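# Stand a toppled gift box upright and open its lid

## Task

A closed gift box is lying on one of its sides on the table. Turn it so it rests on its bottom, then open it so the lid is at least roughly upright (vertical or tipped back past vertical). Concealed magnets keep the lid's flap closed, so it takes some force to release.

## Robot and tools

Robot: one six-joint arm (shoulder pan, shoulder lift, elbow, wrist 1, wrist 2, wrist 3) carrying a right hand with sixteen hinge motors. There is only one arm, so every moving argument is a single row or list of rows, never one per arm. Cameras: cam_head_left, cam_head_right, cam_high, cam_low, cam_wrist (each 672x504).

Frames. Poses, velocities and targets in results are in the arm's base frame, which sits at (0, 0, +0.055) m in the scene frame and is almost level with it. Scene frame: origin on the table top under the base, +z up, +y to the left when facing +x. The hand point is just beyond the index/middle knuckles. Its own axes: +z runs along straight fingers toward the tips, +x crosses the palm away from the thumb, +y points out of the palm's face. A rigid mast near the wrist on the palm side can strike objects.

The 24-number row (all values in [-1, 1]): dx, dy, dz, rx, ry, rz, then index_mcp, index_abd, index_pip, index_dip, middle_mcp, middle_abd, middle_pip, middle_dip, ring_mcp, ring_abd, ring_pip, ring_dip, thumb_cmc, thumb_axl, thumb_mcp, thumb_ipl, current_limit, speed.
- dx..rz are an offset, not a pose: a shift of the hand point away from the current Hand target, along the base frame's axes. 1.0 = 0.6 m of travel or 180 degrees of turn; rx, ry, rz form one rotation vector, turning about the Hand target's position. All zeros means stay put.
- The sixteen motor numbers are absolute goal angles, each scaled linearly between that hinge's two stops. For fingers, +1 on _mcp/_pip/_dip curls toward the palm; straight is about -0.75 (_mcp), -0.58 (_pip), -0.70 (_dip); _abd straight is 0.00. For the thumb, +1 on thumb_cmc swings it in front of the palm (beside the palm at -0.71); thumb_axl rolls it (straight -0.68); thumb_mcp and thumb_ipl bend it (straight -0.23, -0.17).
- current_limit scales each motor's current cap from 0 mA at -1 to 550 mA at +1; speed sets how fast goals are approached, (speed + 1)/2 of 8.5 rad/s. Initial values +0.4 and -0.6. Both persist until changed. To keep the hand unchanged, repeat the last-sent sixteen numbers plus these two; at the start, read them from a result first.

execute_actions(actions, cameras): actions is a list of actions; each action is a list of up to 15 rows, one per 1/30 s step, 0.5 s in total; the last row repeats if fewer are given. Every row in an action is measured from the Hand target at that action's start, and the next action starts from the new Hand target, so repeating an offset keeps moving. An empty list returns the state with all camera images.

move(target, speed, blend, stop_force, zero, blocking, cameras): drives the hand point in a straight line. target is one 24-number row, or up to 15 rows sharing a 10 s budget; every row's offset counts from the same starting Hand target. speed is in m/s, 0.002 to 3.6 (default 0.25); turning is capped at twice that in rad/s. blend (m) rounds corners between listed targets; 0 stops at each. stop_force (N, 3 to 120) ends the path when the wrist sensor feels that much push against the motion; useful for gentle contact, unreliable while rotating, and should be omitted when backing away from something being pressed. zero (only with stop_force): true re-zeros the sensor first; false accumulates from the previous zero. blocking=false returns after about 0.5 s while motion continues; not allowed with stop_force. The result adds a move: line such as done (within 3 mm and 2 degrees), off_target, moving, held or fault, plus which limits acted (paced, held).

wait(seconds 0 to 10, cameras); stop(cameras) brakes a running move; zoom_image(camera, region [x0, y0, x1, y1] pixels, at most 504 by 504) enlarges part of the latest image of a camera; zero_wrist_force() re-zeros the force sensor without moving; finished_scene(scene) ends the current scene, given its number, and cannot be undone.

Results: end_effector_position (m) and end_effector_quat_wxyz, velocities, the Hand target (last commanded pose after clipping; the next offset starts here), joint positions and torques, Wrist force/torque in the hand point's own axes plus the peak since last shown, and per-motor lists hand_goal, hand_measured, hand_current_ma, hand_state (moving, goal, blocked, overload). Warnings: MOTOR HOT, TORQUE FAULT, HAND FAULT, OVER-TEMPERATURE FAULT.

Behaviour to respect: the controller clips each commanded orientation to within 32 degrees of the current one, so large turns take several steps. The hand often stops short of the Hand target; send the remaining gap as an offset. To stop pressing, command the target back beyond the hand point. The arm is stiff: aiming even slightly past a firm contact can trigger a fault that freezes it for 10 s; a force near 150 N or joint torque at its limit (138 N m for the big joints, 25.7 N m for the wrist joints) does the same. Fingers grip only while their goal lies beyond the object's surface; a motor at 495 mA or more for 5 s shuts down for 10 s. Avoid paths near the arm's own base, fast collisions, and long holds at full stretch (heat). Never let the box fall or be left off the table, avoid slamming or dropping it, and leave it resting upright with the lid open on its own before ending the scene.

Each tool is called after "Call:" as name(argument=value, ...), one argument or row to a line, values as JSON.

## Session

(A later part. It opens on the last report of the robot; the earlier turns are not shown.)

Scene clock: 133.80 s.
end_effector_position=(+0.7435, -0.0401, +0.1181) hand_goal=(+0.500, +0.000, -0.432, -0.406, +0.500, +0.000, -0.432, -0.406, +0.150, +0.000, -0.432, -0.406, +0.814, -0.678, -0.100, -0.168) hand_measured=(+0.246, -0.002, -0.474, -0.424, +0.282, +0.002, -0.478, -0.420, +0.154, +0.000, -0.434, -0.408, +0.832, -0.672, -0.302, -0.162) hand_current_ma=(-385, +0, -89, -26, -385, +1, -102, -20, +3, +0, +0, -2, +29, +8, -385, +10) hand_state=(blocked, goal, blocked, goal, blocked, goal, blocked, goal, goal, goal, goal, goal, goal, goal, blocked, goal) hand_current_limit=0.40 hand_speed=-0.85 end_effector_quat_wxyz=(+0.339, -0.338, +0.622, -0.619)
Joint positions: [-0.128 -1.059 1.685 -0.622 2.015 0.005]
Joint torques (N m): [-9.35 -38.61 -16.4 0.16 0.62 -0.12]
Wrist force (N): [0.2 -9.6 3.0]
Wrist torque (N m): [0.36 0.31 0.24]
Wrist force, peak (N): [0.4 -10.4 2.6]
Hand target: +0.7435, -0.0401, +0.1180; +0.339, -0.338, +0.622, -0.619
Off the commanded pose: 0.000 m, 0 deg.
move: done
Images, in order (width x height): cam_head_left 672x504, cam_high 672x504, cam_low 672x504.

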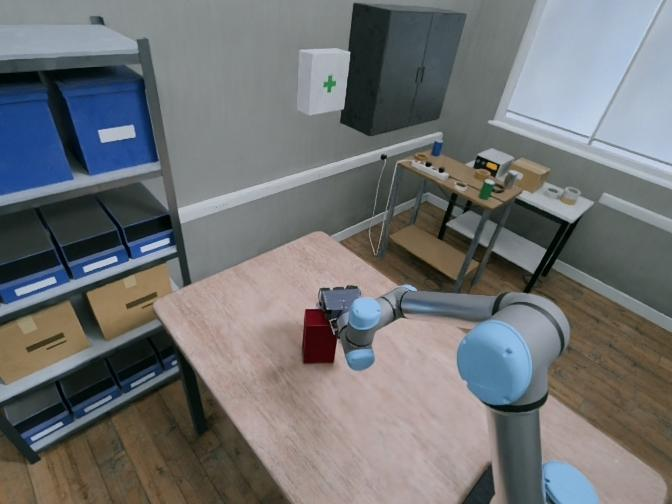

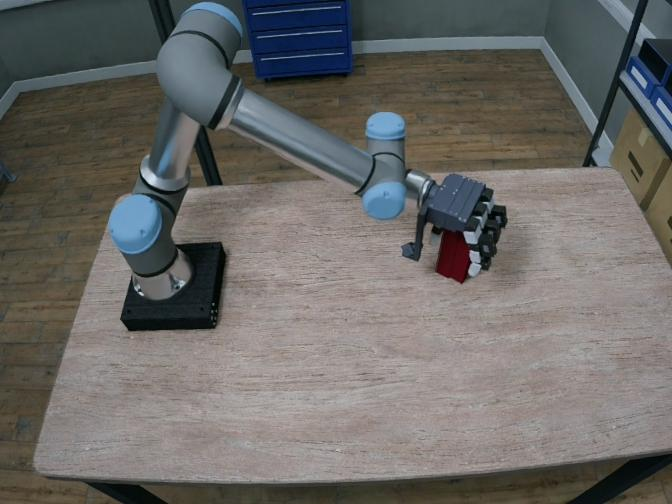

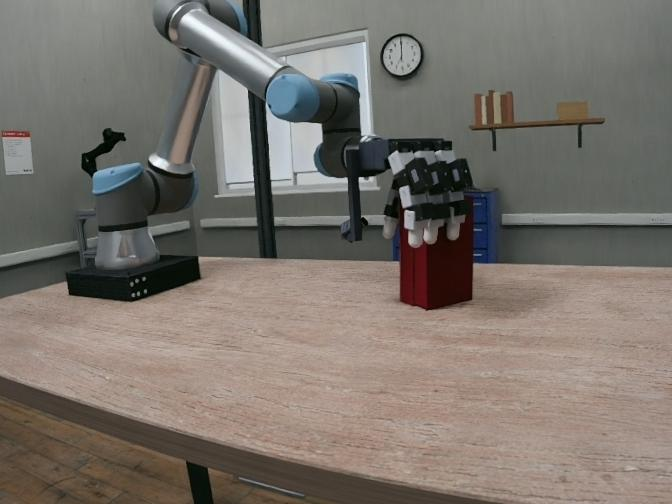

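Call:
move(
  target=[0,0,0.0,0,0,0,0.1,0,-0.431,-0.406,0.1,0,-0.431,-0.406,0.1,0,-0.431,-0.406,0.814,-0.678,-0.65,-0.168,0.4,-0.85],
)

Call:
move(
  target=[
    [0,0,0.12,0,0,0,0.1,0,-0.431,-0.406,0.1,0,-0.431,-0.406,0.1,0,-0.431,-0.406,0.814,-0.678,-0.65,-0.168,0.4,-0.85],
    [0.025,0.044,0.12,0,0,0,0.1,0,-0.431,-0.406,0.1,0,-0.431,-0.406,0.1,0,-0.431,-0.406,0.814,-0.678,-0.65,-0.168,0.4,-0.85],
  ],
  speed=0.15,
)

Call:
move(
  target=[0,0,-0.15,0,0,0,0.1,0,-0.431,-0.406,0.1,0,-0.431,-0.406,0.1,0,-0.431,-0.406,0.814,-0.678,-0.65,-0.168,0.4,-0.85],
  speed=0.05,
  stop_force=5,
  cameras=["cam_low","cam_high","cam_head_left"],
)

Call:
zoom_image(
  camera="cam_low",
  region=[330, 100, 530, 310],
)

Call:
zoom_image(
  camera="cam_head_left",
  region=[270, 250, 390, 380],
)

Scene clock: 142.77 s.
end_effector_position=(+0.7435, -0.0401, +0.1180) hand_goal=(+0.100, +0.000, -0.432, -0.406, +0.100, +0.000, -0.432, -0.406, +0.100, +0.000, -0.432, -0.406, +0.814, -0.678, -0.650, -0.168) hand_measured=(+0.112, -0.002, -0.434, -0.410, +0.112, +0.000, -0.434, -0.408, +0.112, +0.000, -0.434, -0.408, +0.814, -0.674, -0.642, -0.166) hand_current_ma=(+14, -1, -1, -2, +15, +0, -1, -2, +17, +0, +0, -2, +0, +3, +10, +3) hand_state=(goal, goal, goal, goal, goal, goal, goal, goal, goal, goal, goal, goal, goal, goal, goal, goal) hand_current_limit=0.40 hand_speed=-0.85 end_effector_quat_wxyz=(+0.339, -0.338, +0.622, -0.619)
Joint positions: [-0.128 -1.059 1.685 -0.622 2.015 0.005]
Joint torques (N m): [7.77 -37.31 -16.73 -3 0.69 0.29]
Wrist force (N): [-0.8 -1.0 1.7]
Wrist torque (N m): [0.29 0.23 0.27]
Wrist force, peak (N): [0.5 -9.7 3.0]
Hand target: +0.7435, -0.0401, +0.1180; +0.339, -0.338, +0.622, -0.619
Off the commanded pose: 0.000 m, 0 deg.
move: done

Scene clock: 144.37 s.
end_effector_position=(+0.7585, -0.0137, +0.1900) hand_goal=(+0.100, +0.000, -0.432, -0.406, +0.100, +0.000, -0.432, -0.406, +0.100, +0.000, -0.432, -0.406, +0.814, -0.678, -0.650, -0.168) hand_measured=(+0.110, -0.002, -0.434, -0.410, +0.110, +0.000, -0.434, -0.408, +0.112, +0.000, -0.434, -0.408, +0.814, -0.674, -0.644, -0.166) hand_current_ma=(+13, -1, -1, -2, +13, +0, -1, -2, +15, +0, +0, -2, +0, +3, +10, +3) hand_state=(goal, goal, goal, goal, goal, goal, goal, goal, goal, goal, goal, goal, goal, goal, goal, goal) hand_current_limit=0.40 hand_speed=-0.85 end_effector_quat_wxyz=(+0.339, -0.338, +0.622, -0.619)
Joint positions: [-0.077 -1.107 1.547 -0.436 2.067 0.005]
Joint torques (N m): [14.14 -29.09 -31.26 0.06 2.59 1.81]
Wrist force (N): [-0.8 -0.9 1.4]
Wrist torque (N m): [0.34 0.23 0.28]
Wrist force, peak (N): [-1.0 -2.1 1.4]
Hand target: +0.7585, -0.0137, +0.1900; +0.339, -0.338, +0.622, -0.619
Off the commanded pose: 0.000 m, 0 deg.
move: done

Scene clock: 147.10 s.
end_effector_position=(+0.7585, -0.0137, +0.1000) hand_goal=(+0.100, +0.000, -0.432, -0.406, +0.100, +0.000, -0.432, -0.406, +0.100, +0.000, -0.432, -0.406, +0.814, -0.678, -0.650, -0.168) hand_measured=(+0.110, -0.002, -0.434, -0.410, +0.110, +0.000, -0.434, -0.408, +0.112, +0.000, -0.434, -0.408, +0.814, -0.674, -0.644, -0.166) hand_current_ma=(+13, -1, -1, -2, +13, +0, -1, -2, +15, +0, +0, -2, +0, +3, +10, +3) hand_state=(goal, goal, goal, goal, goal, goal, goal, goal, goal, goal, goal, goal, goal, goal, goal, goal) hand_current_limit=0.40 hand_speed=-0.85 end_effector_quat_wxyz=(+0.339, -0.338, +0.622, -0.619)
Joint positions: [-0.076 -0.998 1.637 -0.636 2.067 0.005]
Joint torques (N m): [15.76 -30.32 -10.91 -3.29 0.4 -1.27]
Wrist force (N): [-1.1 -1.0 1.5]
Wrist torque (N m): [0.33 0.29 0.24]
Wrist force, peak (N): [-1.1 -1.1 1.5]
Hand target: +0.7585, -0.0137, +0.1000; +0.339, -0.338, +0.622, -0.619
Off the commanded pose: 0.000 m, 0 deg.
move: done
Images, in order (width x height): cam_head_left 672x504, cam_high 672x504, cam_low 672x504.

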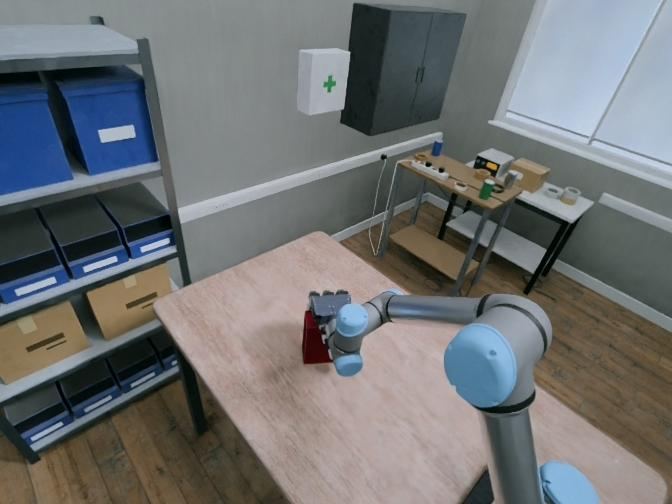

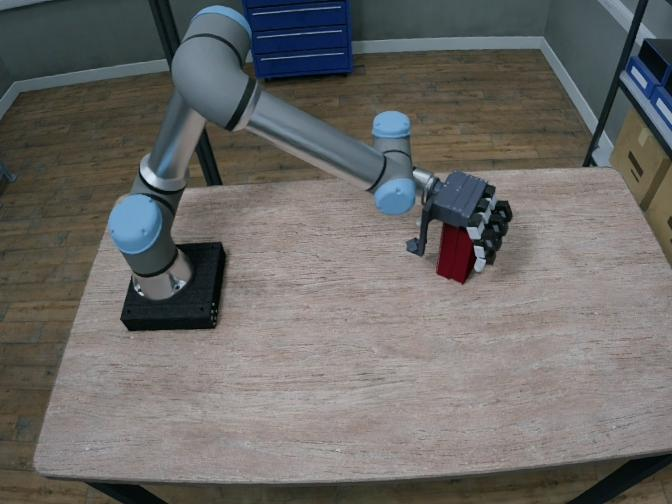

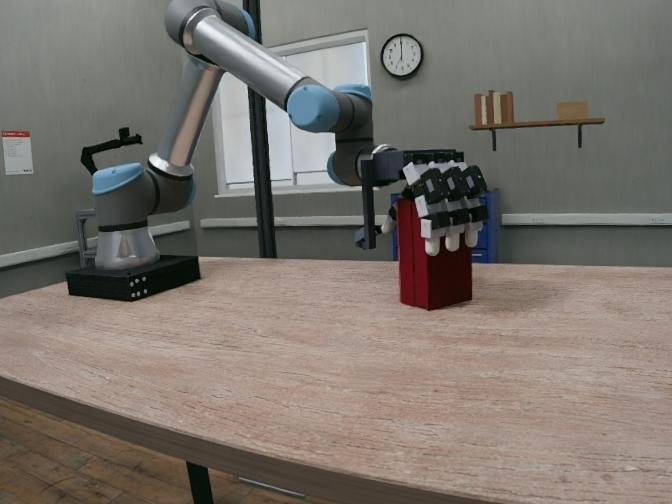

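Scaled by 2.400 from the camera's 672x504 image, which has a finer 960x720 frame.

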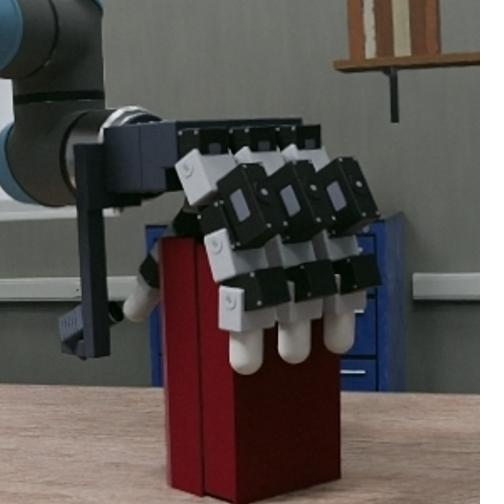

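Scaled by 3.877 from the camera's 672x504 image, which has a finer 960x720 frame.

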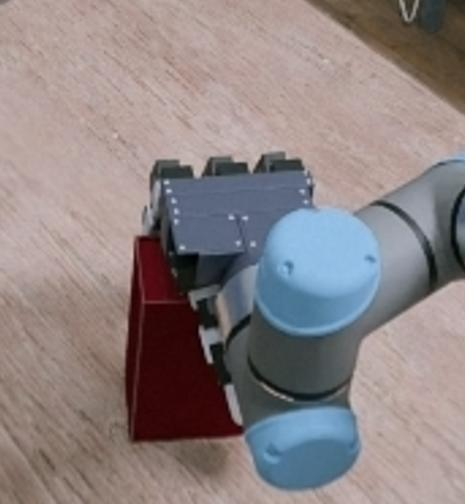

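Call:
move(
  target=[0,0,0,0,0,0,0.5,0,-0.431,-0.406,0.5,0,-0.431,-0.406,0.1,0,-0.431,-0.406,0.814,-0.678,-0.1,-0.168,0.5,-0.9],
)

Call:
move(
  target=[0,0,0.015,0,0,0,0.5,0,-0.431,-0.406,0.5,0,-0.431,-0.406,0.1,0,-0.431,-0.406,0.814,-0.678,-0.1,-0.168,0.5,-0.9],
  speed=0.03,
  cameras=["cam_low","cam_high","cam_head_left"],
)

Call:
zoom_image(
  camera="cam_low",
  region=[330, 100, 530, 310],
)

Call:
zoom_image(
  camera="cam_head_left",
  region=[270, 250, 390, 380],
)

Scene clock: 151.87 s.
end_effector_position=(+0.7585, -0.0137, +0.1000) hand_goal=(+0.500, +0.000, -0.432, -0.406, +0.500, +0.000, -0.432, -0.406, +0.100, +0.000, -0.432, -0.406, +0.814, -0.678, -0.100, -0.168) hand_measured=(+0.248, -0.002, -0.458, -0.418, +0.262, +0.000, -0.470, -0.418, +0.112, +0.000, -0.434, -0.408, +0.834, -0.686, -0.336, -0.166) hand_current_ma=(-413, -1, -46, -16, -413, +0, -77, -14, +15, +0, +0, -2, +30, -10, -413, +2) hand_state=(blocked, goal, blocked, goal, blocked, goal, blocked, goal, goal, goal, goal, goal, goal, goal, blocked, goal) hand_current_limit=0.50 hand_speed=-0.90 end_effector_quat_wxyz=(+0.339, -0.338, +0.622, -0.619)
Joint positions: [-0.076 -0.998 1.637 -0.636 2.067 0.005]
Joint torques (N m): [13.33 -31.54 -11.78 1.36 -0.86 -1.43]
Wrist force (N): [-0.7 -7.3 2.9]
Wrist torque (N m): [0.43 0.29 0.29]
Wrist force, peak (N): [-0.8 -9.8 2.8]
Hand target: +0.7585, -0.0137, +0.1000; +0.339, -0.338, +0.622, -0.619
Off the commanded pose: 0.000 m, 0 deg.
move: done

Scene clock: 152.67 s.
end_effector_position=(+0.7585, -0.0137, +0.1090) hand_goal=(+0.500, +0.000, -0.432, -0.406, +0.500, +0.000, -0.432, -0.406, +0.100, +0.000, -0.432, -0.406, +0.814, -0.678, -0.100, -0.168) hand_measured=(+0.250, +0.000, -0.440, -0.410, +0.262, +0.000, -0.446, -0.408, +0.112, +0.000, -0.434, -0.408, +0.830, -0.688, -0.290, -0.168) hand_current_ma=(-413, +0, -9, -2, -413, +0, -17, -2, +15, +0, +0, -2, +25, -14, -413, +0) hand_state=(blocked, goal, goal, goal, blocked, goal, goal, goal, goal, goal, goal, goal, goal, goal, blocked, goal) hand_current_limit=0.50 hand_speed=-0.90 end_effector_quat_wxyz=(+0.339, -0.338, +0.622, -0.619)
Joint positions: [-0.076 -1.01 1.63 -0.616 2.067 0.005]
Joint torques (N m): [11.9 -57.03 -28.7 -0.23 -0.98 -1.25]
Wrist force (N): [-0.8 0.9 1.4]
Wrist torque (N m): [0.49 0.25 0.27]
Wrist force, peak (N): [-0.9 -7.5 2.9]
Hand target: +0.7585, -0.0137, +0.1090; +0.339, -0.338, +0.622, -0.619
Off the commanded pose: 0.000 m, 0 deg.
move: done
Images, in order (width x height): cam_head_left 672x504, cam_high 672x504, cam_low 672x504.

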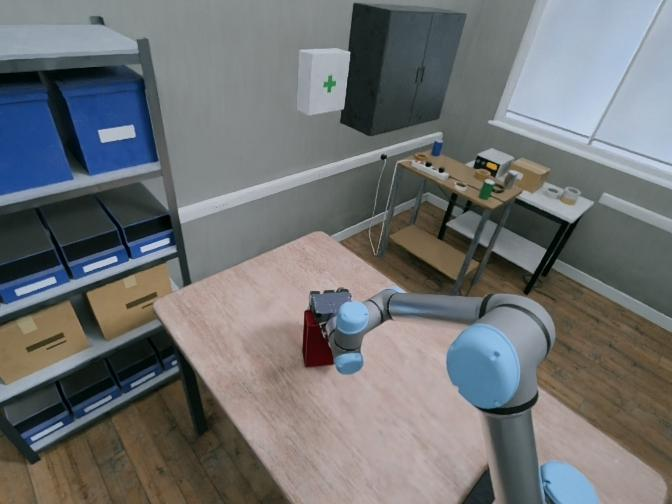

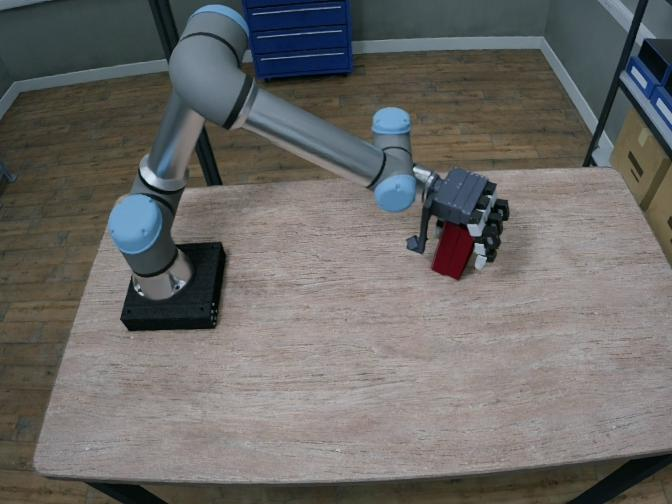

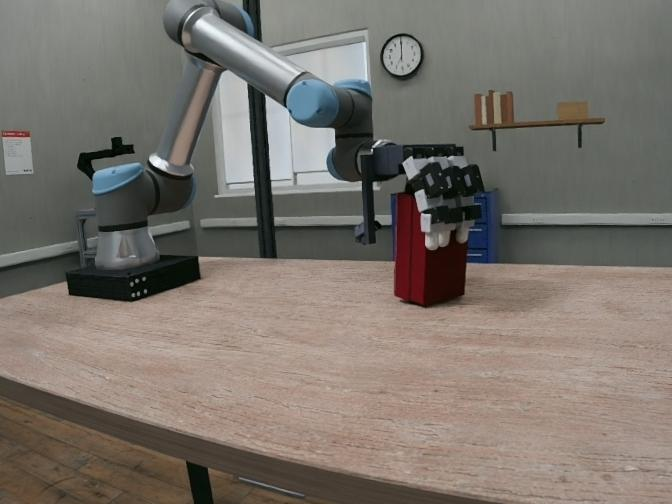

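Scaled by 2.400 from the camera's 672x504 image, which has a finer 960x720 frame.

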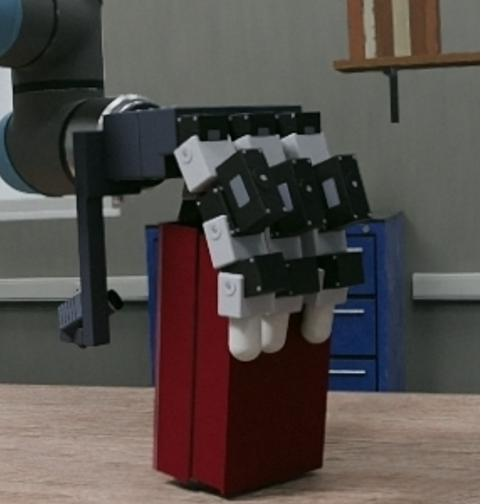

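Scaled by 3.877 from the camera's 672x504 image, which has a finer 960x720 frame.

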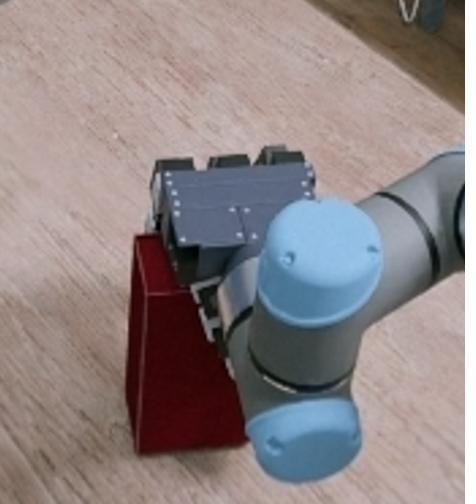

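Call:
move(
  target=[
    [-0.11,0.037,0.03,0,0,0.32,0.5,0,-0.431,-0.406,0.5,0,-0.431,-0.406,0.1,0,-0.431,-0.406,0.814,-0.678,-0.1,-0.168,0.5,-0.9],
    [-0.223,0.073,0.03,0,0,0.64,0.5,0,-0.431,-0.406,0.5,0,-0.431,-0.406,0.1,0,-0.431,-0.406,0.814,-0.678,-0.1,-0.168,0.5,-0.9],
  ],
  speed=0.4,
  blend=[0.02,0],
  cameras=["cam_low","cam_high","cam_head_left"],
)

Call:
zoom_image(
  camera="cam_low",
  region=[300, 100, 500, 310],
)

Call:
zoom_image(
  camera="cam_head_left",
  region=[270, 270, 390, 400],
)

Scene clock: 162.80 s.
end_effector_position=(+0.6247, +0.0301, +0.1270) hand_goal=(+0.500, +0.000, -0.432, -0.406, +0.500, +0.000, -0.432, -0.406, +0.100, +0.000, -0.432, -0.406, +0.814, -0.678, -0.100, -0.168) hand_measured=(+0.250, +0.000, -0.440, -0.410, +0.262, +0.000, -0.446, -0.408, +0.112, +0.000, -0.434, -0.408, +0.830, -0.688, -0.290, -0.168) hand_current_ma=(-412, +0, -9, -2, -413, +0, -17, -2, +14, +0, +0, -2, +23, -14, -413, +0) hand_state=(blocked, goal, goal, goal, blocked, goal, goal, goal, goal, goal, goal, goal, goal, goal, blocked, goal) hand_current_limit=0.50 hand_speed=-0.90 end_effector_quat_wxyz=(+0.704, -0.707, +0.048, -0.046)
Joint positions: [-0.521 -0.851 1.298 -0.457 -0.388 0.012]
Joint torques (N m): [15.17 -37.72 -27.74 2.53 -2.15 -2.29]
Wrist force (N): [-0.9 0.8 1.2]
Wrist torque (N m): [0.46 0.28 0.28]
Wrist force, peak (N): [-1.3 1.9 1.0]
Hand target: +0.6247, +0.0301, +0.1270; +0.704, -0.707, +0.048, -0.046
Off the commanded pose: 0.000 m, 0 deg.
move: done
Images, in order (width x height): cam_head_left 672x504, cam_high 672x504, cam_low 672x504.

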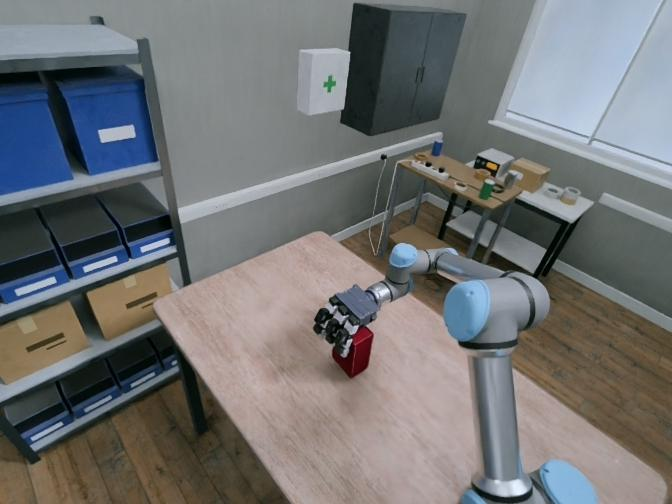

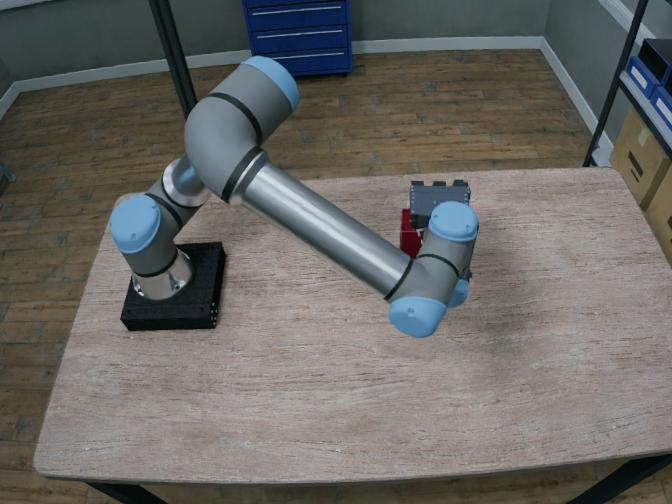

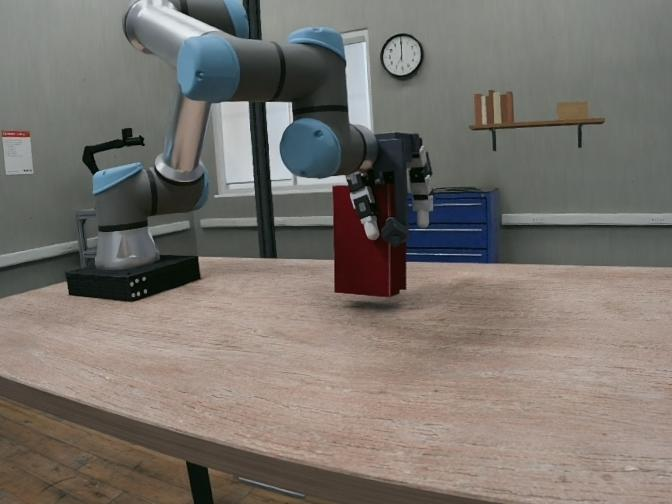

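Scaled by 2.400 from the camera's 672x504 image, which has a finer 960x720 frame.

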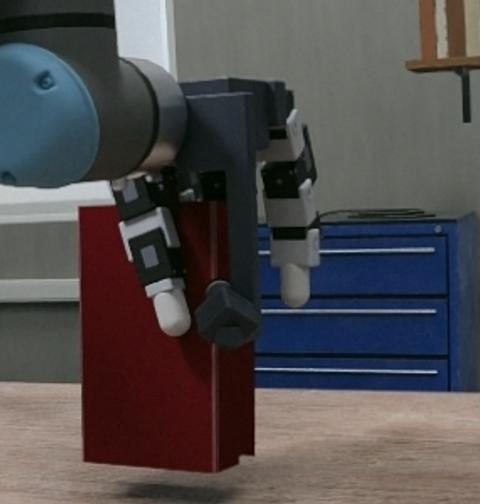

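Scaled by 3.877 from the camera's 672x504 image, which has a finer 960x720 frame.

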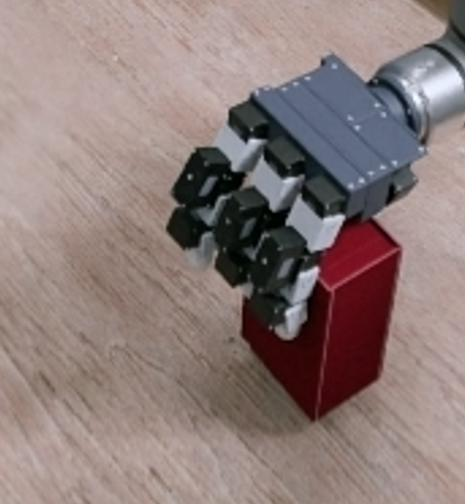

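Call:
move(
  target=[0,0,-0.06,0,0,0,0.5,0,-0.431,-0.406,0.5,0,-0.431,-0.406,0.1,0,-0.431,-0.406,0.814,-0.678,-0.1,-0.168,0.5,-0.9],
  speed=0.04,
  stop_force=4,
)

Call:
move(
  target=[0,0,0,0,0,0,0.1,0,-0.431,-0.406,0.1,0,-0.431,-0.406,0.1,0,-0.431,-0.406,0.814,-0.678,-0.65,-0.168,0.4,-0.93],
)

Call:
move(
  target=[0,0,0.25,0,0,0,0.1,0,-0.431,-0.406,0.1,0,-0.431,-0.406,0.1,0,-0.431,-0.406,0.814,-0.678,-0.65,-0.168,0.4,-0.93],
  speed=0.2,
  cameras=["cam_low","cam_high","cam_head_left"],
)

Call:
zoom_image(
  camera="cam_low",
  region=[300, 100, 500, 310],
)

Call:
zoom_image(
  camera="cam_head_left",
  region=[270, 270, 390, 400],
)

Call:
zoom_image(
  camera="cam_high",
  region=[360, 160, 500, 280],
)

Scene clock: 174.40 s.
end_effector_position=(+0.6247, +0.0302, +0.1040) hand_goal=(+0.500, +0.000, -0.432, -0.406, +0.500, +0.000, -0.432, -0.406, +0.100, +0.000, -0.432, -0.406, +0.814, -0.678, -0.100, -0.168) hand_measured=(+0.250, +0.000, -0.436, -0.410, +0.262, +0.002, -0.436, -0.408, +0.112, +0.000, -0.434, -0.408, +0.830, -0.688, -0.290, -0.170) hand_current_ma=(-412, +0, -3, -2, -412, +0, -4, -2, +14, +0, +0, -2, +24, -16, -412, -2) hand_state=(blocked, goal, goal, goal, blocked, goal, goal, goal, goal, goal, goal, goal, goal, goal, blocked, goal) hand_current_limit=0.50 hand_speed=-0.90 end_effector_quat_wxyz=(+0.704, -0.707, +0.048, -0.046)
Joint positions: [-0.521 -0.825 1.317 -0.501 -0.388 0.011]
Joint torques (N m): [10.14 -61.95 -26.28 2.61 -1.87 -1.46]
Wrist force (N): [-0.6 0.7 1.4]
Wrist torque (N m): [0.42 0.24 0.30]
Wrist force, peak (N): [0.4 -20.6 -0.5]
Hand target: +0.6247, +0.0302, +0.1040; +0.704, -0.707, +0.048, -0.046 (not the last commanded pose)
Off the commanded pose: 0.013 m, 0 deg.
move: contact

Scene clock: 177.03 s.
end_effector_position=(+0.6247, +0.0302, +0.1040) hand_goal=(+0.100, +0.000, -0.432, -0.406, +0.100, +0.000, -0.432, -0.406, +0.100, +0.000, -0.432, -0.406, +0.814, -0.678, -0.650, -0.168) hand_measured=(+0.112, +0.000, -0.434, -0.410, +0.112, +0.002, -0.434, -0.408, +0.112, +0.000, -0.434, -0.408, +0.814, -0.680, -0.644, -0.170) hand_current_ma=(+15, +0, -1, -2, +16, +0, -1, -2, +14, +0, +0, -2, +0, -2, +8, -1) hand_state=(goal, goal, goal, goal, goal, goal, goal, goal, goal, goal, goal, goal, goal, goal, goal, goal) hand_current_limit=0.40 hand_speed=-0.93 end_effector_quat_wxyz=(+0.704, -0.707, +0.048, -0.046)
Joint positions: [-0.521 -0.825 1.317 -0.501 -0.388 0.011]
Joint torques (N m): [9.97 -53.4 -24.17 -0.24 -1.5 -0.94]
Wrist force (N): [-0.9 -0.9 1.1]
Wrist torque (N m): [0.32 0.27 0.27]
Wrist force, peak (N): [-1.3 -1.2 1.5]
Hand target: +0.6247, +0.0302, +0.1040; +0.704, -0.707, +0.048, -0.046
Off the commanded pose: 0.000 m, 0 deg.
move: done

Scene clock: 178.40 s.
end_effector_position=(+0.6247, +0.0302, +0.2540) hand_goal=(+0.100, +0.000, -0.432, -0.406, +0.100, +0.000, -0.432, -0.406, +0.100, +0.000, -0.432, -0.406, +0.814, -0.678, -0.650, -0.168) hand_measured=(+0.110, +0.000, -0.434, -0.410, +0.110, +0.002, -0.434, -0.408, +0.112, +0.000, -0.434, -0.408, +0.814, -0.680, -0.644, -0.170) hand_current_ma=(+14, +0, -1, -2, +14, +0, -1, -2, +14, +0, +0, -2, +0, -1, +8, -1) hand_state=(goal, goal, goal, goal, goal, goal, goal, goal, goal, goal, goal, goal, goal, goal, goal, goal) hand_current_limit=0.40 hand_speed=-0.93 end_effector_quat_wxyz=(+0.704, -0.707, +0.048, -0.046)
Joint positions: [-0.521 -0.948 1.124 -0.184 -0.388 0.011]
Joint torques (N m): [-13.18 -34.5 -29.59 2.39 -2.12 -2.17]
Wrist force (N): [-0.8 -0.8 1.6]
Wrist torque (N m): [0.31 0.24 0.31]
Wrist force, peak (N): [-1.1 -2.4 1.4]
Hand target: +0.6247, +0.0302, +0.2540; +0.704, -0.707, +0.048, -0.046
Off the commanded pose: 0.000 m, 0 deg.
move: done
Images, in order (width x height): cam_head_left 672x504, cam_high 672x504, cam_low 672x504.

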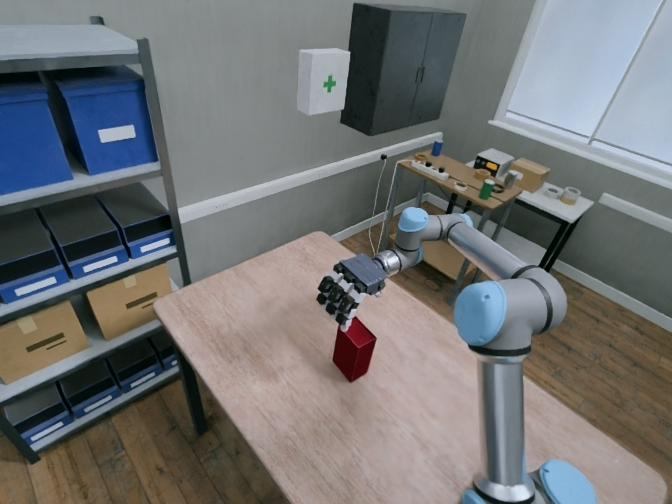

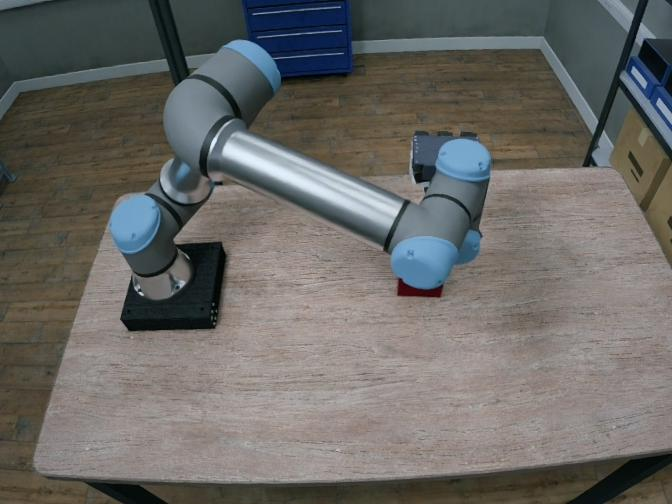

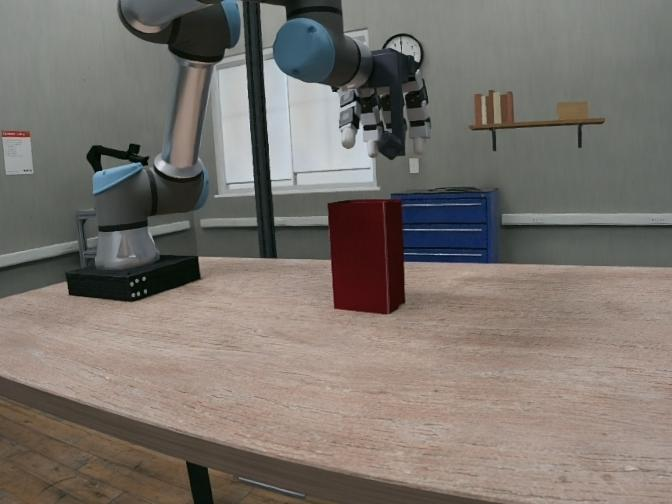

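Scaled by 2.400 from the camera's 672x504 image, which has a finer 960x720 frame.

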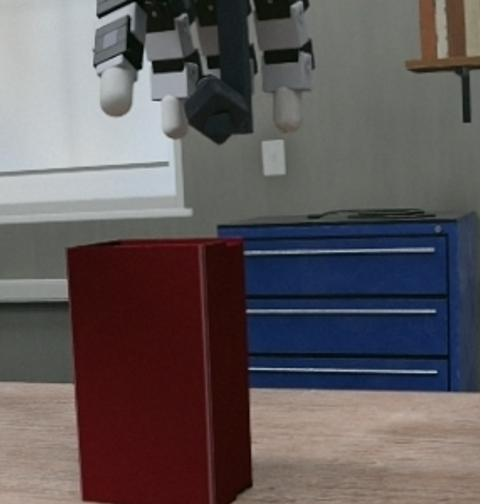

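Scaled by 3.877 from the camera's 672x504 image, which has a finer 960x720 frame.

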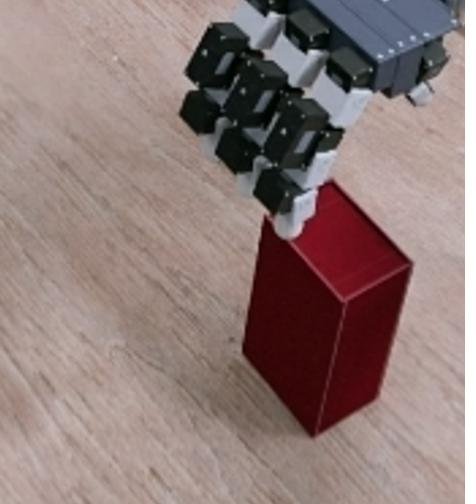

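Scaled by 3.600 from the camera's 672x504 image, which has a finer 960x720 frame.

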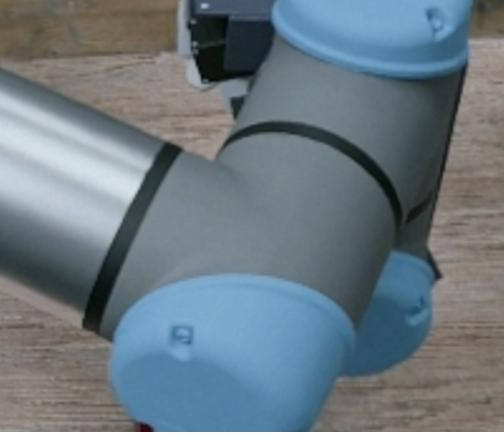

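Call:
move(
  target=[0.112,-0.102,0.02,0,0,-0.511,0.05,0,-0.431,-0.406,0.05,0,-0.431,-0.406,0.05,0,-0.431,-0.406,0.814,-0.678,-0.65,-0.168,0.4,-0.6],
  speed=0.35,
)

Call:
move(
  target=[0,0,-0.14,0,0,0,0.05,0,-0.431,-0.406,0.05,0,-0.431,-0.406,0.05,0,-0.431,-0.406,0.814,-0.678,-0.65,-0.168,0.4,-0.6],
  speed=0.15,
  cameras=["cam_low","cam_high","cam_head_left"],
)

Call:
zoom_image(
  camera="cam_low",
  region=[300, 100, 500, 310],
)

Call:
zoom_image(
  camera="cam_head_left",
  region=[270, 270, 390, 400],
)

Call:
zoom_image(
  camera="cam_high",
  region=[360, 160, 520, 300],
)

Scene clock: 191.73 s.
end_effector_position=(+0.6919, -0.0310, +0.2660) hand_goal=(+0.050, +0.000, -0.432, -0.406, +0.050, +0.000, -0.432, -0.406, +0.050, +0.000, -0.432, -0.406, +0.814, -0.678, -0.650, -0.168) hand_measured=(+0.062, +0.000, -0.434, -0.410, +0.062, +0.002, -0.434, -0.408, +0.062, +0.000, -0.432, -0.408, +0.814, -0.680, -0.644, -0.170) hand_current_ma=(+16, +0, -1, -2, +16, +0, -1, -2, +18, +0, +0, -2, +0, -1, +8, -1) hand_state=(goal, goal, goal, goal, goal, goal, goal, goal, goal, goal, goal, goal, goal, goal, goal, goal) hand_current_limit=0.40 hand_speed=-0.60 end_effector_quat_wxyz=(+0.457, -0.456, +0.542, -0.538)
Joint positions: [-0.326 -1.399 1.736 -0.334 1.412 0.002]
Joint torques (N m): [14.32 -15.38 -30.83 -0.04 2.46 -2.23]
Wrist force (N): [-1.0 -0.7 1.2]
Wrist torque (N m): [0.35 0.26 0.28]
Wrist force, peak (N): [-1.0 -0.7 1.9]
Hand target: +0.6919, -0.0310, +0.2660; +0.456, -0.456, +0.542, -0.538
Off the commanded pose: 0.000 m, 0 deg.
move: done

Scene clock: 192.83 s.
end_effector_position=(+0.6919, -0.0310, +0.1821) hand_goal=(+0.050, +0.000, -0.432, -0.406, +0.050, +0.000, -0.432, -0.406, +0.050, +0.000, -0.432, -0.406, +0.814, -0.678, -0.650, -0.168) hand_measured=(+0.062, +0.000, -0.434, -0.410, +0.062, +0.002, -0.434, -0.408, +0.062, +0.000, -0.432, -0.408, +0.814, -0.680, -0.644, -0.170) hand_current_ma=(+15, +0, -1, -2, +15, +0, -1, -2, +17, +0, +0, -2, +0, -1, +8, -1) hand_state=(goal, goal, goal, goal, goal, goal, goal, goal, goal, goal, goal, goal, goal, goal, goal, goal) hand_current_limit=0.40 hand_speed=-0.60 end_effector_quat_wxyz=(+0.456, -0.456, +0.542, -0.538)
Joint positions: [-0.326 -1.311 1.864 -0.549 1.412 0.002]
Joint torques (N m): [2.28 -20.54 -12.38 -3.43 0.22 1.69]
Wrist force (N): [-1.1 -0.9 1.5]
Wrist torque (N m): [0.29 0.27 0.27]
Wrist force, peak (N): [-1.1 -2.5 1.2]
Hand target: +0.6919, -0.0310, +0.1820; +0.456, -0.456, +0.542, -0.538
Off the commanded pose: 0.000 m, 0 deg.
move: done
Images, in order (width x height): cam_head_left 672x504, cam_high 672x504, cam_low 672x504.

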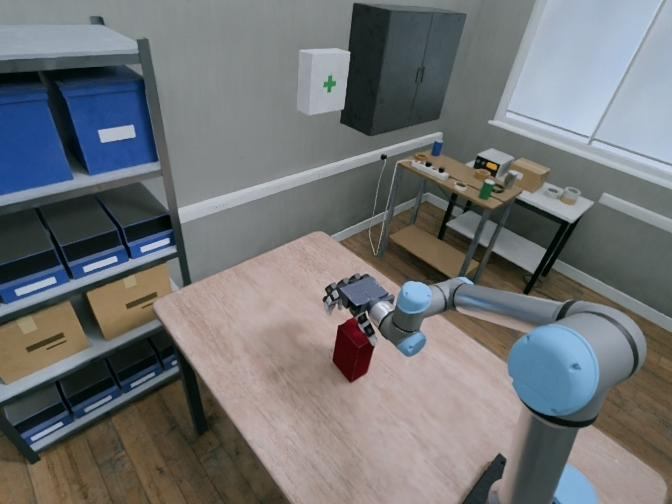

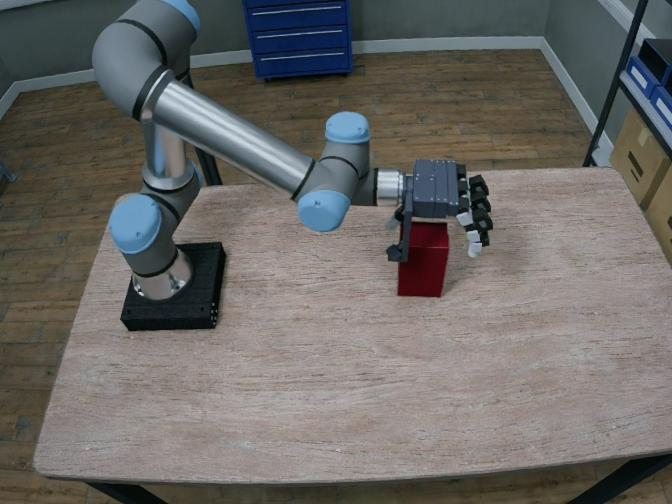

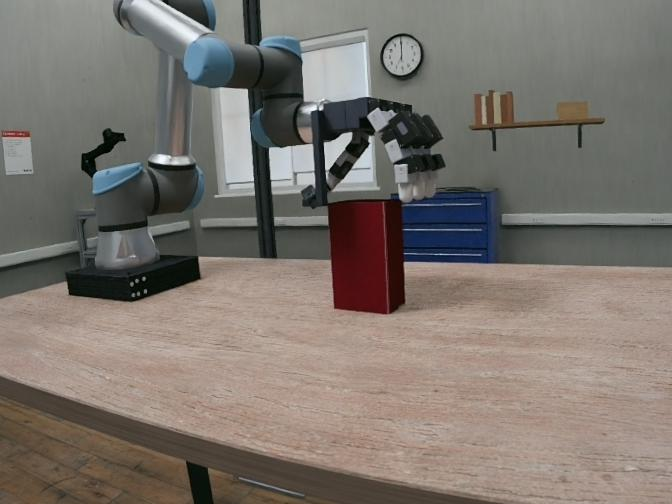

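Scaled by 2.400 from the camera's 672x504 image, which has a finer 960x720 frame.

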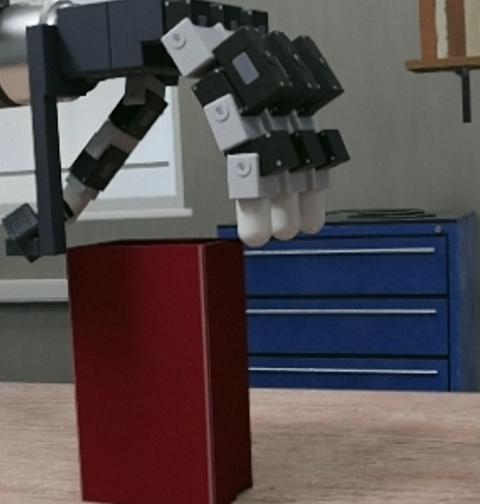

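Scaled by 3.877 from the camera's 672x504 image, which has a finer 960x720 frame.

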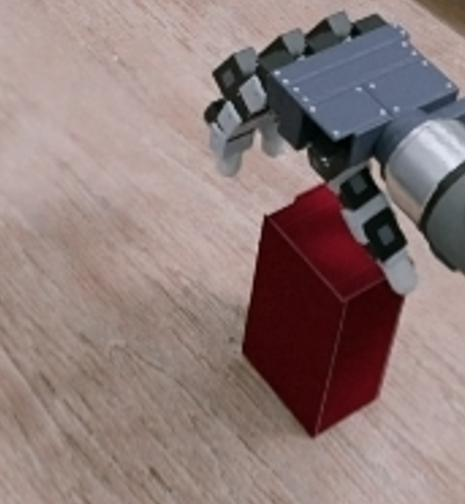

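Scaled by 3.150 from the camera's 672x504 image, which has a finer 960x720 frame.

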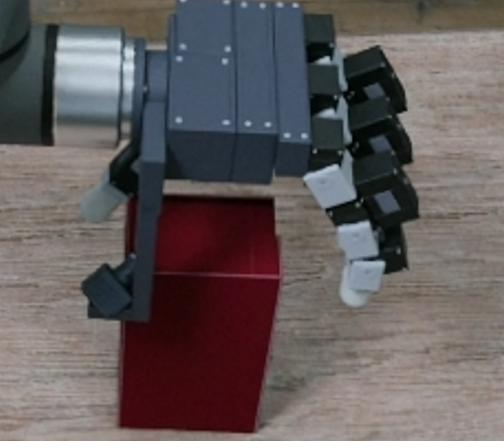

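Call:
move(
  target=[-0.033,0.004,0.02,0,0,0,0.05,0,-0.431,-0.406,0.05,0,-0.431,-0.406,0.05,0,-0.431,-0.406,0.814,-0.678,-0.65,-0.168,0.4,-0.6],
  speed=0.15,
)

Call:
move(
  target=[0,0,-0.138,0,0,0,0.05,0,-0.431,-0.406,0.05,0,-0.431,-0.406,0.05,0,-0.431,-0.406,0.814,-0.678,-0.65,-0.168,0.4,-0.6],
  speed=0.06,
  stop_force=5,
  cameras=["cam_low","cam_head_left"],
)

Call:
zoom_image(
  camera="cam_low",
  region=[300, 100, 500, 310],
)

Call:
zoom_image(
  camera="cam_head_left",
  region=[270, 270, 390, 400],
)

Scene clock: 200.87 s.
end_effector_position=(+0.6721, -0.0286, +0.1940) hand_goal=(+0.050, +0.000, -0.432, -0.406, +0.050, +0.000, -0.432, -0.406, +0.050, +0.000, -0.432, -0.406, +0.814, -0.678, -0.650, -0.168) hand_measured=(+0.062, +0.000, -0.434, -0.410, +0.062, +0.002, -0.434, -0.408, +0.062, +0.000, -0.432, -0.408, +0.814, -0.680, -0.644, -0.170) hand_current_ma=(+14, +0, -1, -2, +15, +0, -1, -2, +17, +0, +0, -2, +0, -1, +8, -1) hand_state=(goal, goal, goal, goal, goal, goal, goal, goal, goal, goal, goal, goal, goal, goal, goal, goal) hand_current_limit=0.40 hand_speed=-0.60 end_effector_quat_wxyz=(+0.456, -0.456, +0.542, -0.538)
Joint positions: [-0.336 -1.37 1.904 -0.531 1.403 0.002]
Joint torques (N m): [-13.67 -41.67 -12.32 -0.02 -2.35 0.39]
Wrist force (N): [-1.0 -0.7 1.5]
Wrist torque (N m): [0.31 0.23 0.29]
Wrist force, peak (N): [-1.5 -0.5 1.9]
Hand target: +0.6721, -0.0286, +0.1940; +0.456, -0.456, +0.542, -0.538
Off the commanded pose: 0.000 m, 0 deg.
move: done

Scene clock: 203.23 s.
end_effector_position=(+0.6721, -0.0286, +0.1112) hand_goal=(+0.050, +0.000, -0.432, -0.406, +0.050, +0.000, -0.432, -0.406, +0.050, +0.000, -0.432, -0.406, +0.814, -0.678, -0.650, -0.168) hand_measured=(+0.060, +0.000, -0.434, -0.410, +0.062, +0.002, -0.434, -0.408, +0.062, +0.000, -0.432, -0.408, +0.814, -0.680, -0.650, -0.168) hand_current_ma=(+14, +0, -1, -2, +14, +0, -1, -2, +16, +0, +0, -2, +0, -1, -1, +0) hand_state=(goal, goal, goal, goal, goal, goal, goal, goal, goal, goal, goal, goal, goal, goal, goal, goal) hand_current_limit=0.40 hand_speed=-0.60 end_effector_quat_wxyz=(+0.456, -0.456, +0.542, -0.538)
Joint positions: [-0.336 -1.245 1.999 -0.751 1.402 0.002]
Joint torques (N m): [-1.03 -18.99 -9.08 -3.62 1.17 1.71]
Wrist force (N): [-1.2 -1.4 0.8]
Wrist torque (N m): [0.24 0.27 0.30]
Wrist force, peak (N): [-1.0 -2.8 0.5]
Hand target: +0.6721, -0.0286, +0.1112; +0.456, -0.456, +0.542, -0.538
Off the commanded pose: 0.000 m, 0 deg.
move: done
Images, in order (width x height): cam_head_left 672x504, cam_low 672x504.

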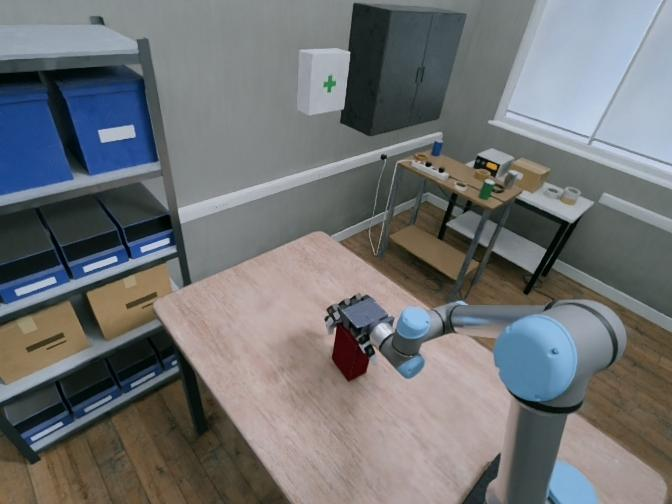

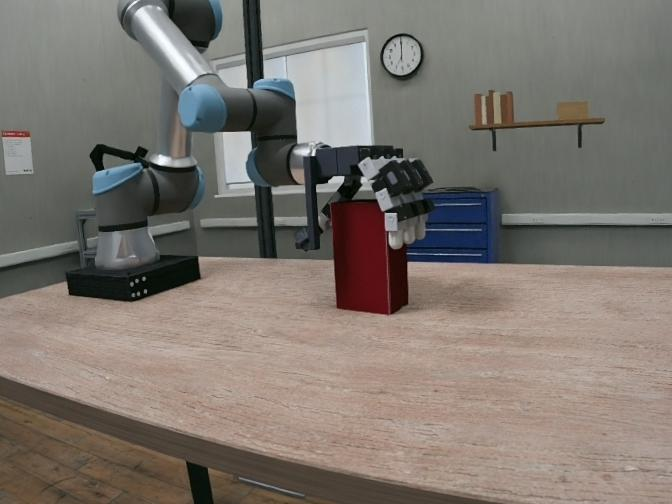

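Scaled by 2.400 from the camera's 672x504 image, which has a finer 960x720 frame.

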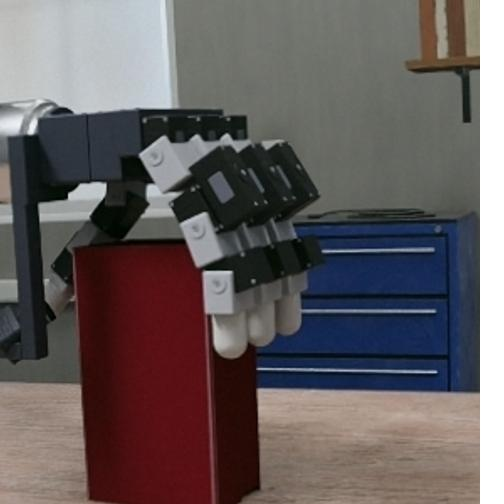

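Scaled by 3.877 from the camera's 672x504 image, which has a finer 960x720 frame.

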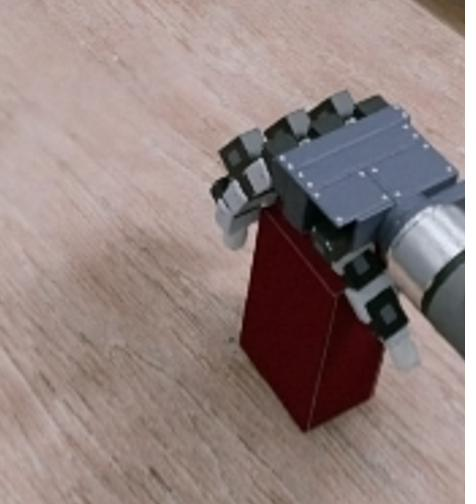

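Call:
move(
  target=[0,0,0,0,0,0,0.05,0,-0.431,-0.406,0.45,0,-0.431,-0.406,0.05,0,-0.431,-0.406,0.814,-0.678,-0.15,-0.168,0.35,-0.9],
  cameras=["cam_low","cam_head_left"],
)

Call:
zoom_image(
  camera="cam_low",
  region=[300, 100, 500, 310],
)

Scene clock: 205.83 s.
end_effector_position=(+0.6721, -0.0286, +0.1112) hand_goal=(+0.050, +0.000, -0.432, -0.406, +0.450, +0.000, -0.432, -0.406, +0.050, +0.000, -0.432, -0.406, +0.814, -0.678, -0.150, -0.168) hand_measured=(+0.060, +0.000, -0.434, -0.410, +0.100, +0.008, -0.444, -0.408, +0.062, +0.000, -0.432, -0.408, +0.802, -0.696, -0.576, -0.168) hand_current_ma=(+14, +0, -1, -2, -371, +6, -14, -2, +16, +0, +0, -2, -15, -36, -371, +0) hand_state=(goal, goal, goal, goal, blocked, goal, goal, goal, goal, goal, goal, goal, goal, goal, blocked, goal) hand_current_limit=0.35 hand_speed=-0.90 end_effector_quat_wxyz=(+0.456, -0.456, +0.542, -0.538)
Joint positions: [-0.336 -1.245 1.999 -0.751 1.402 0.002]
Joint torques (N m): [13.25 -18.45 -10.34 -2.32 1.11 1.64]
Wrist force (N): [-0.5 -12.3 -1.4]
Wrist torque (N m): [-0.72 0.17 0.33]
Wrist force, peak (N): [-0.3 -13.0 -1.3]
Hand target: +0.6721, -0.0286, +0.1112; +0.456, -0.456, +0.542, -0.538
Off the commanded pose: 0.000 m, 0 deg.
move: done
Images, in order (width x height): cam_head_left 672x504, cam_low 672x504.

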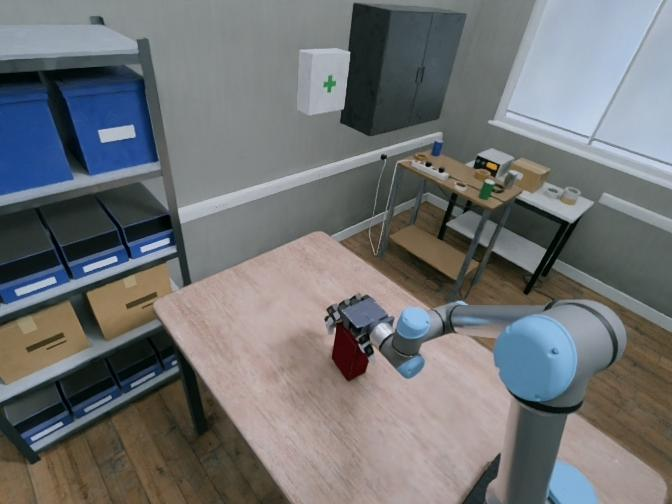

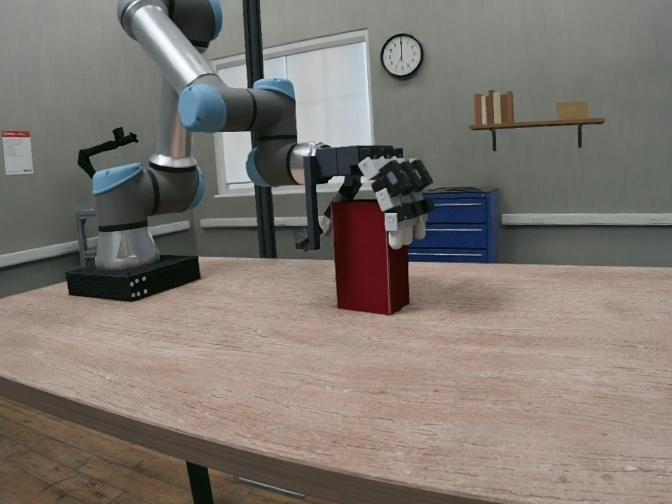

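Scaled by 2.400 from the camera's 672x504 image, which has a finer 960x720 frame.

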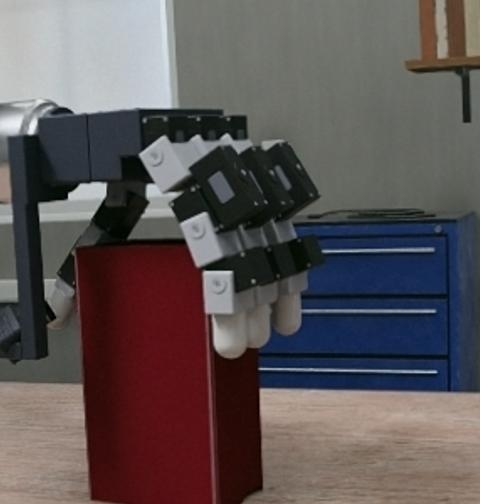

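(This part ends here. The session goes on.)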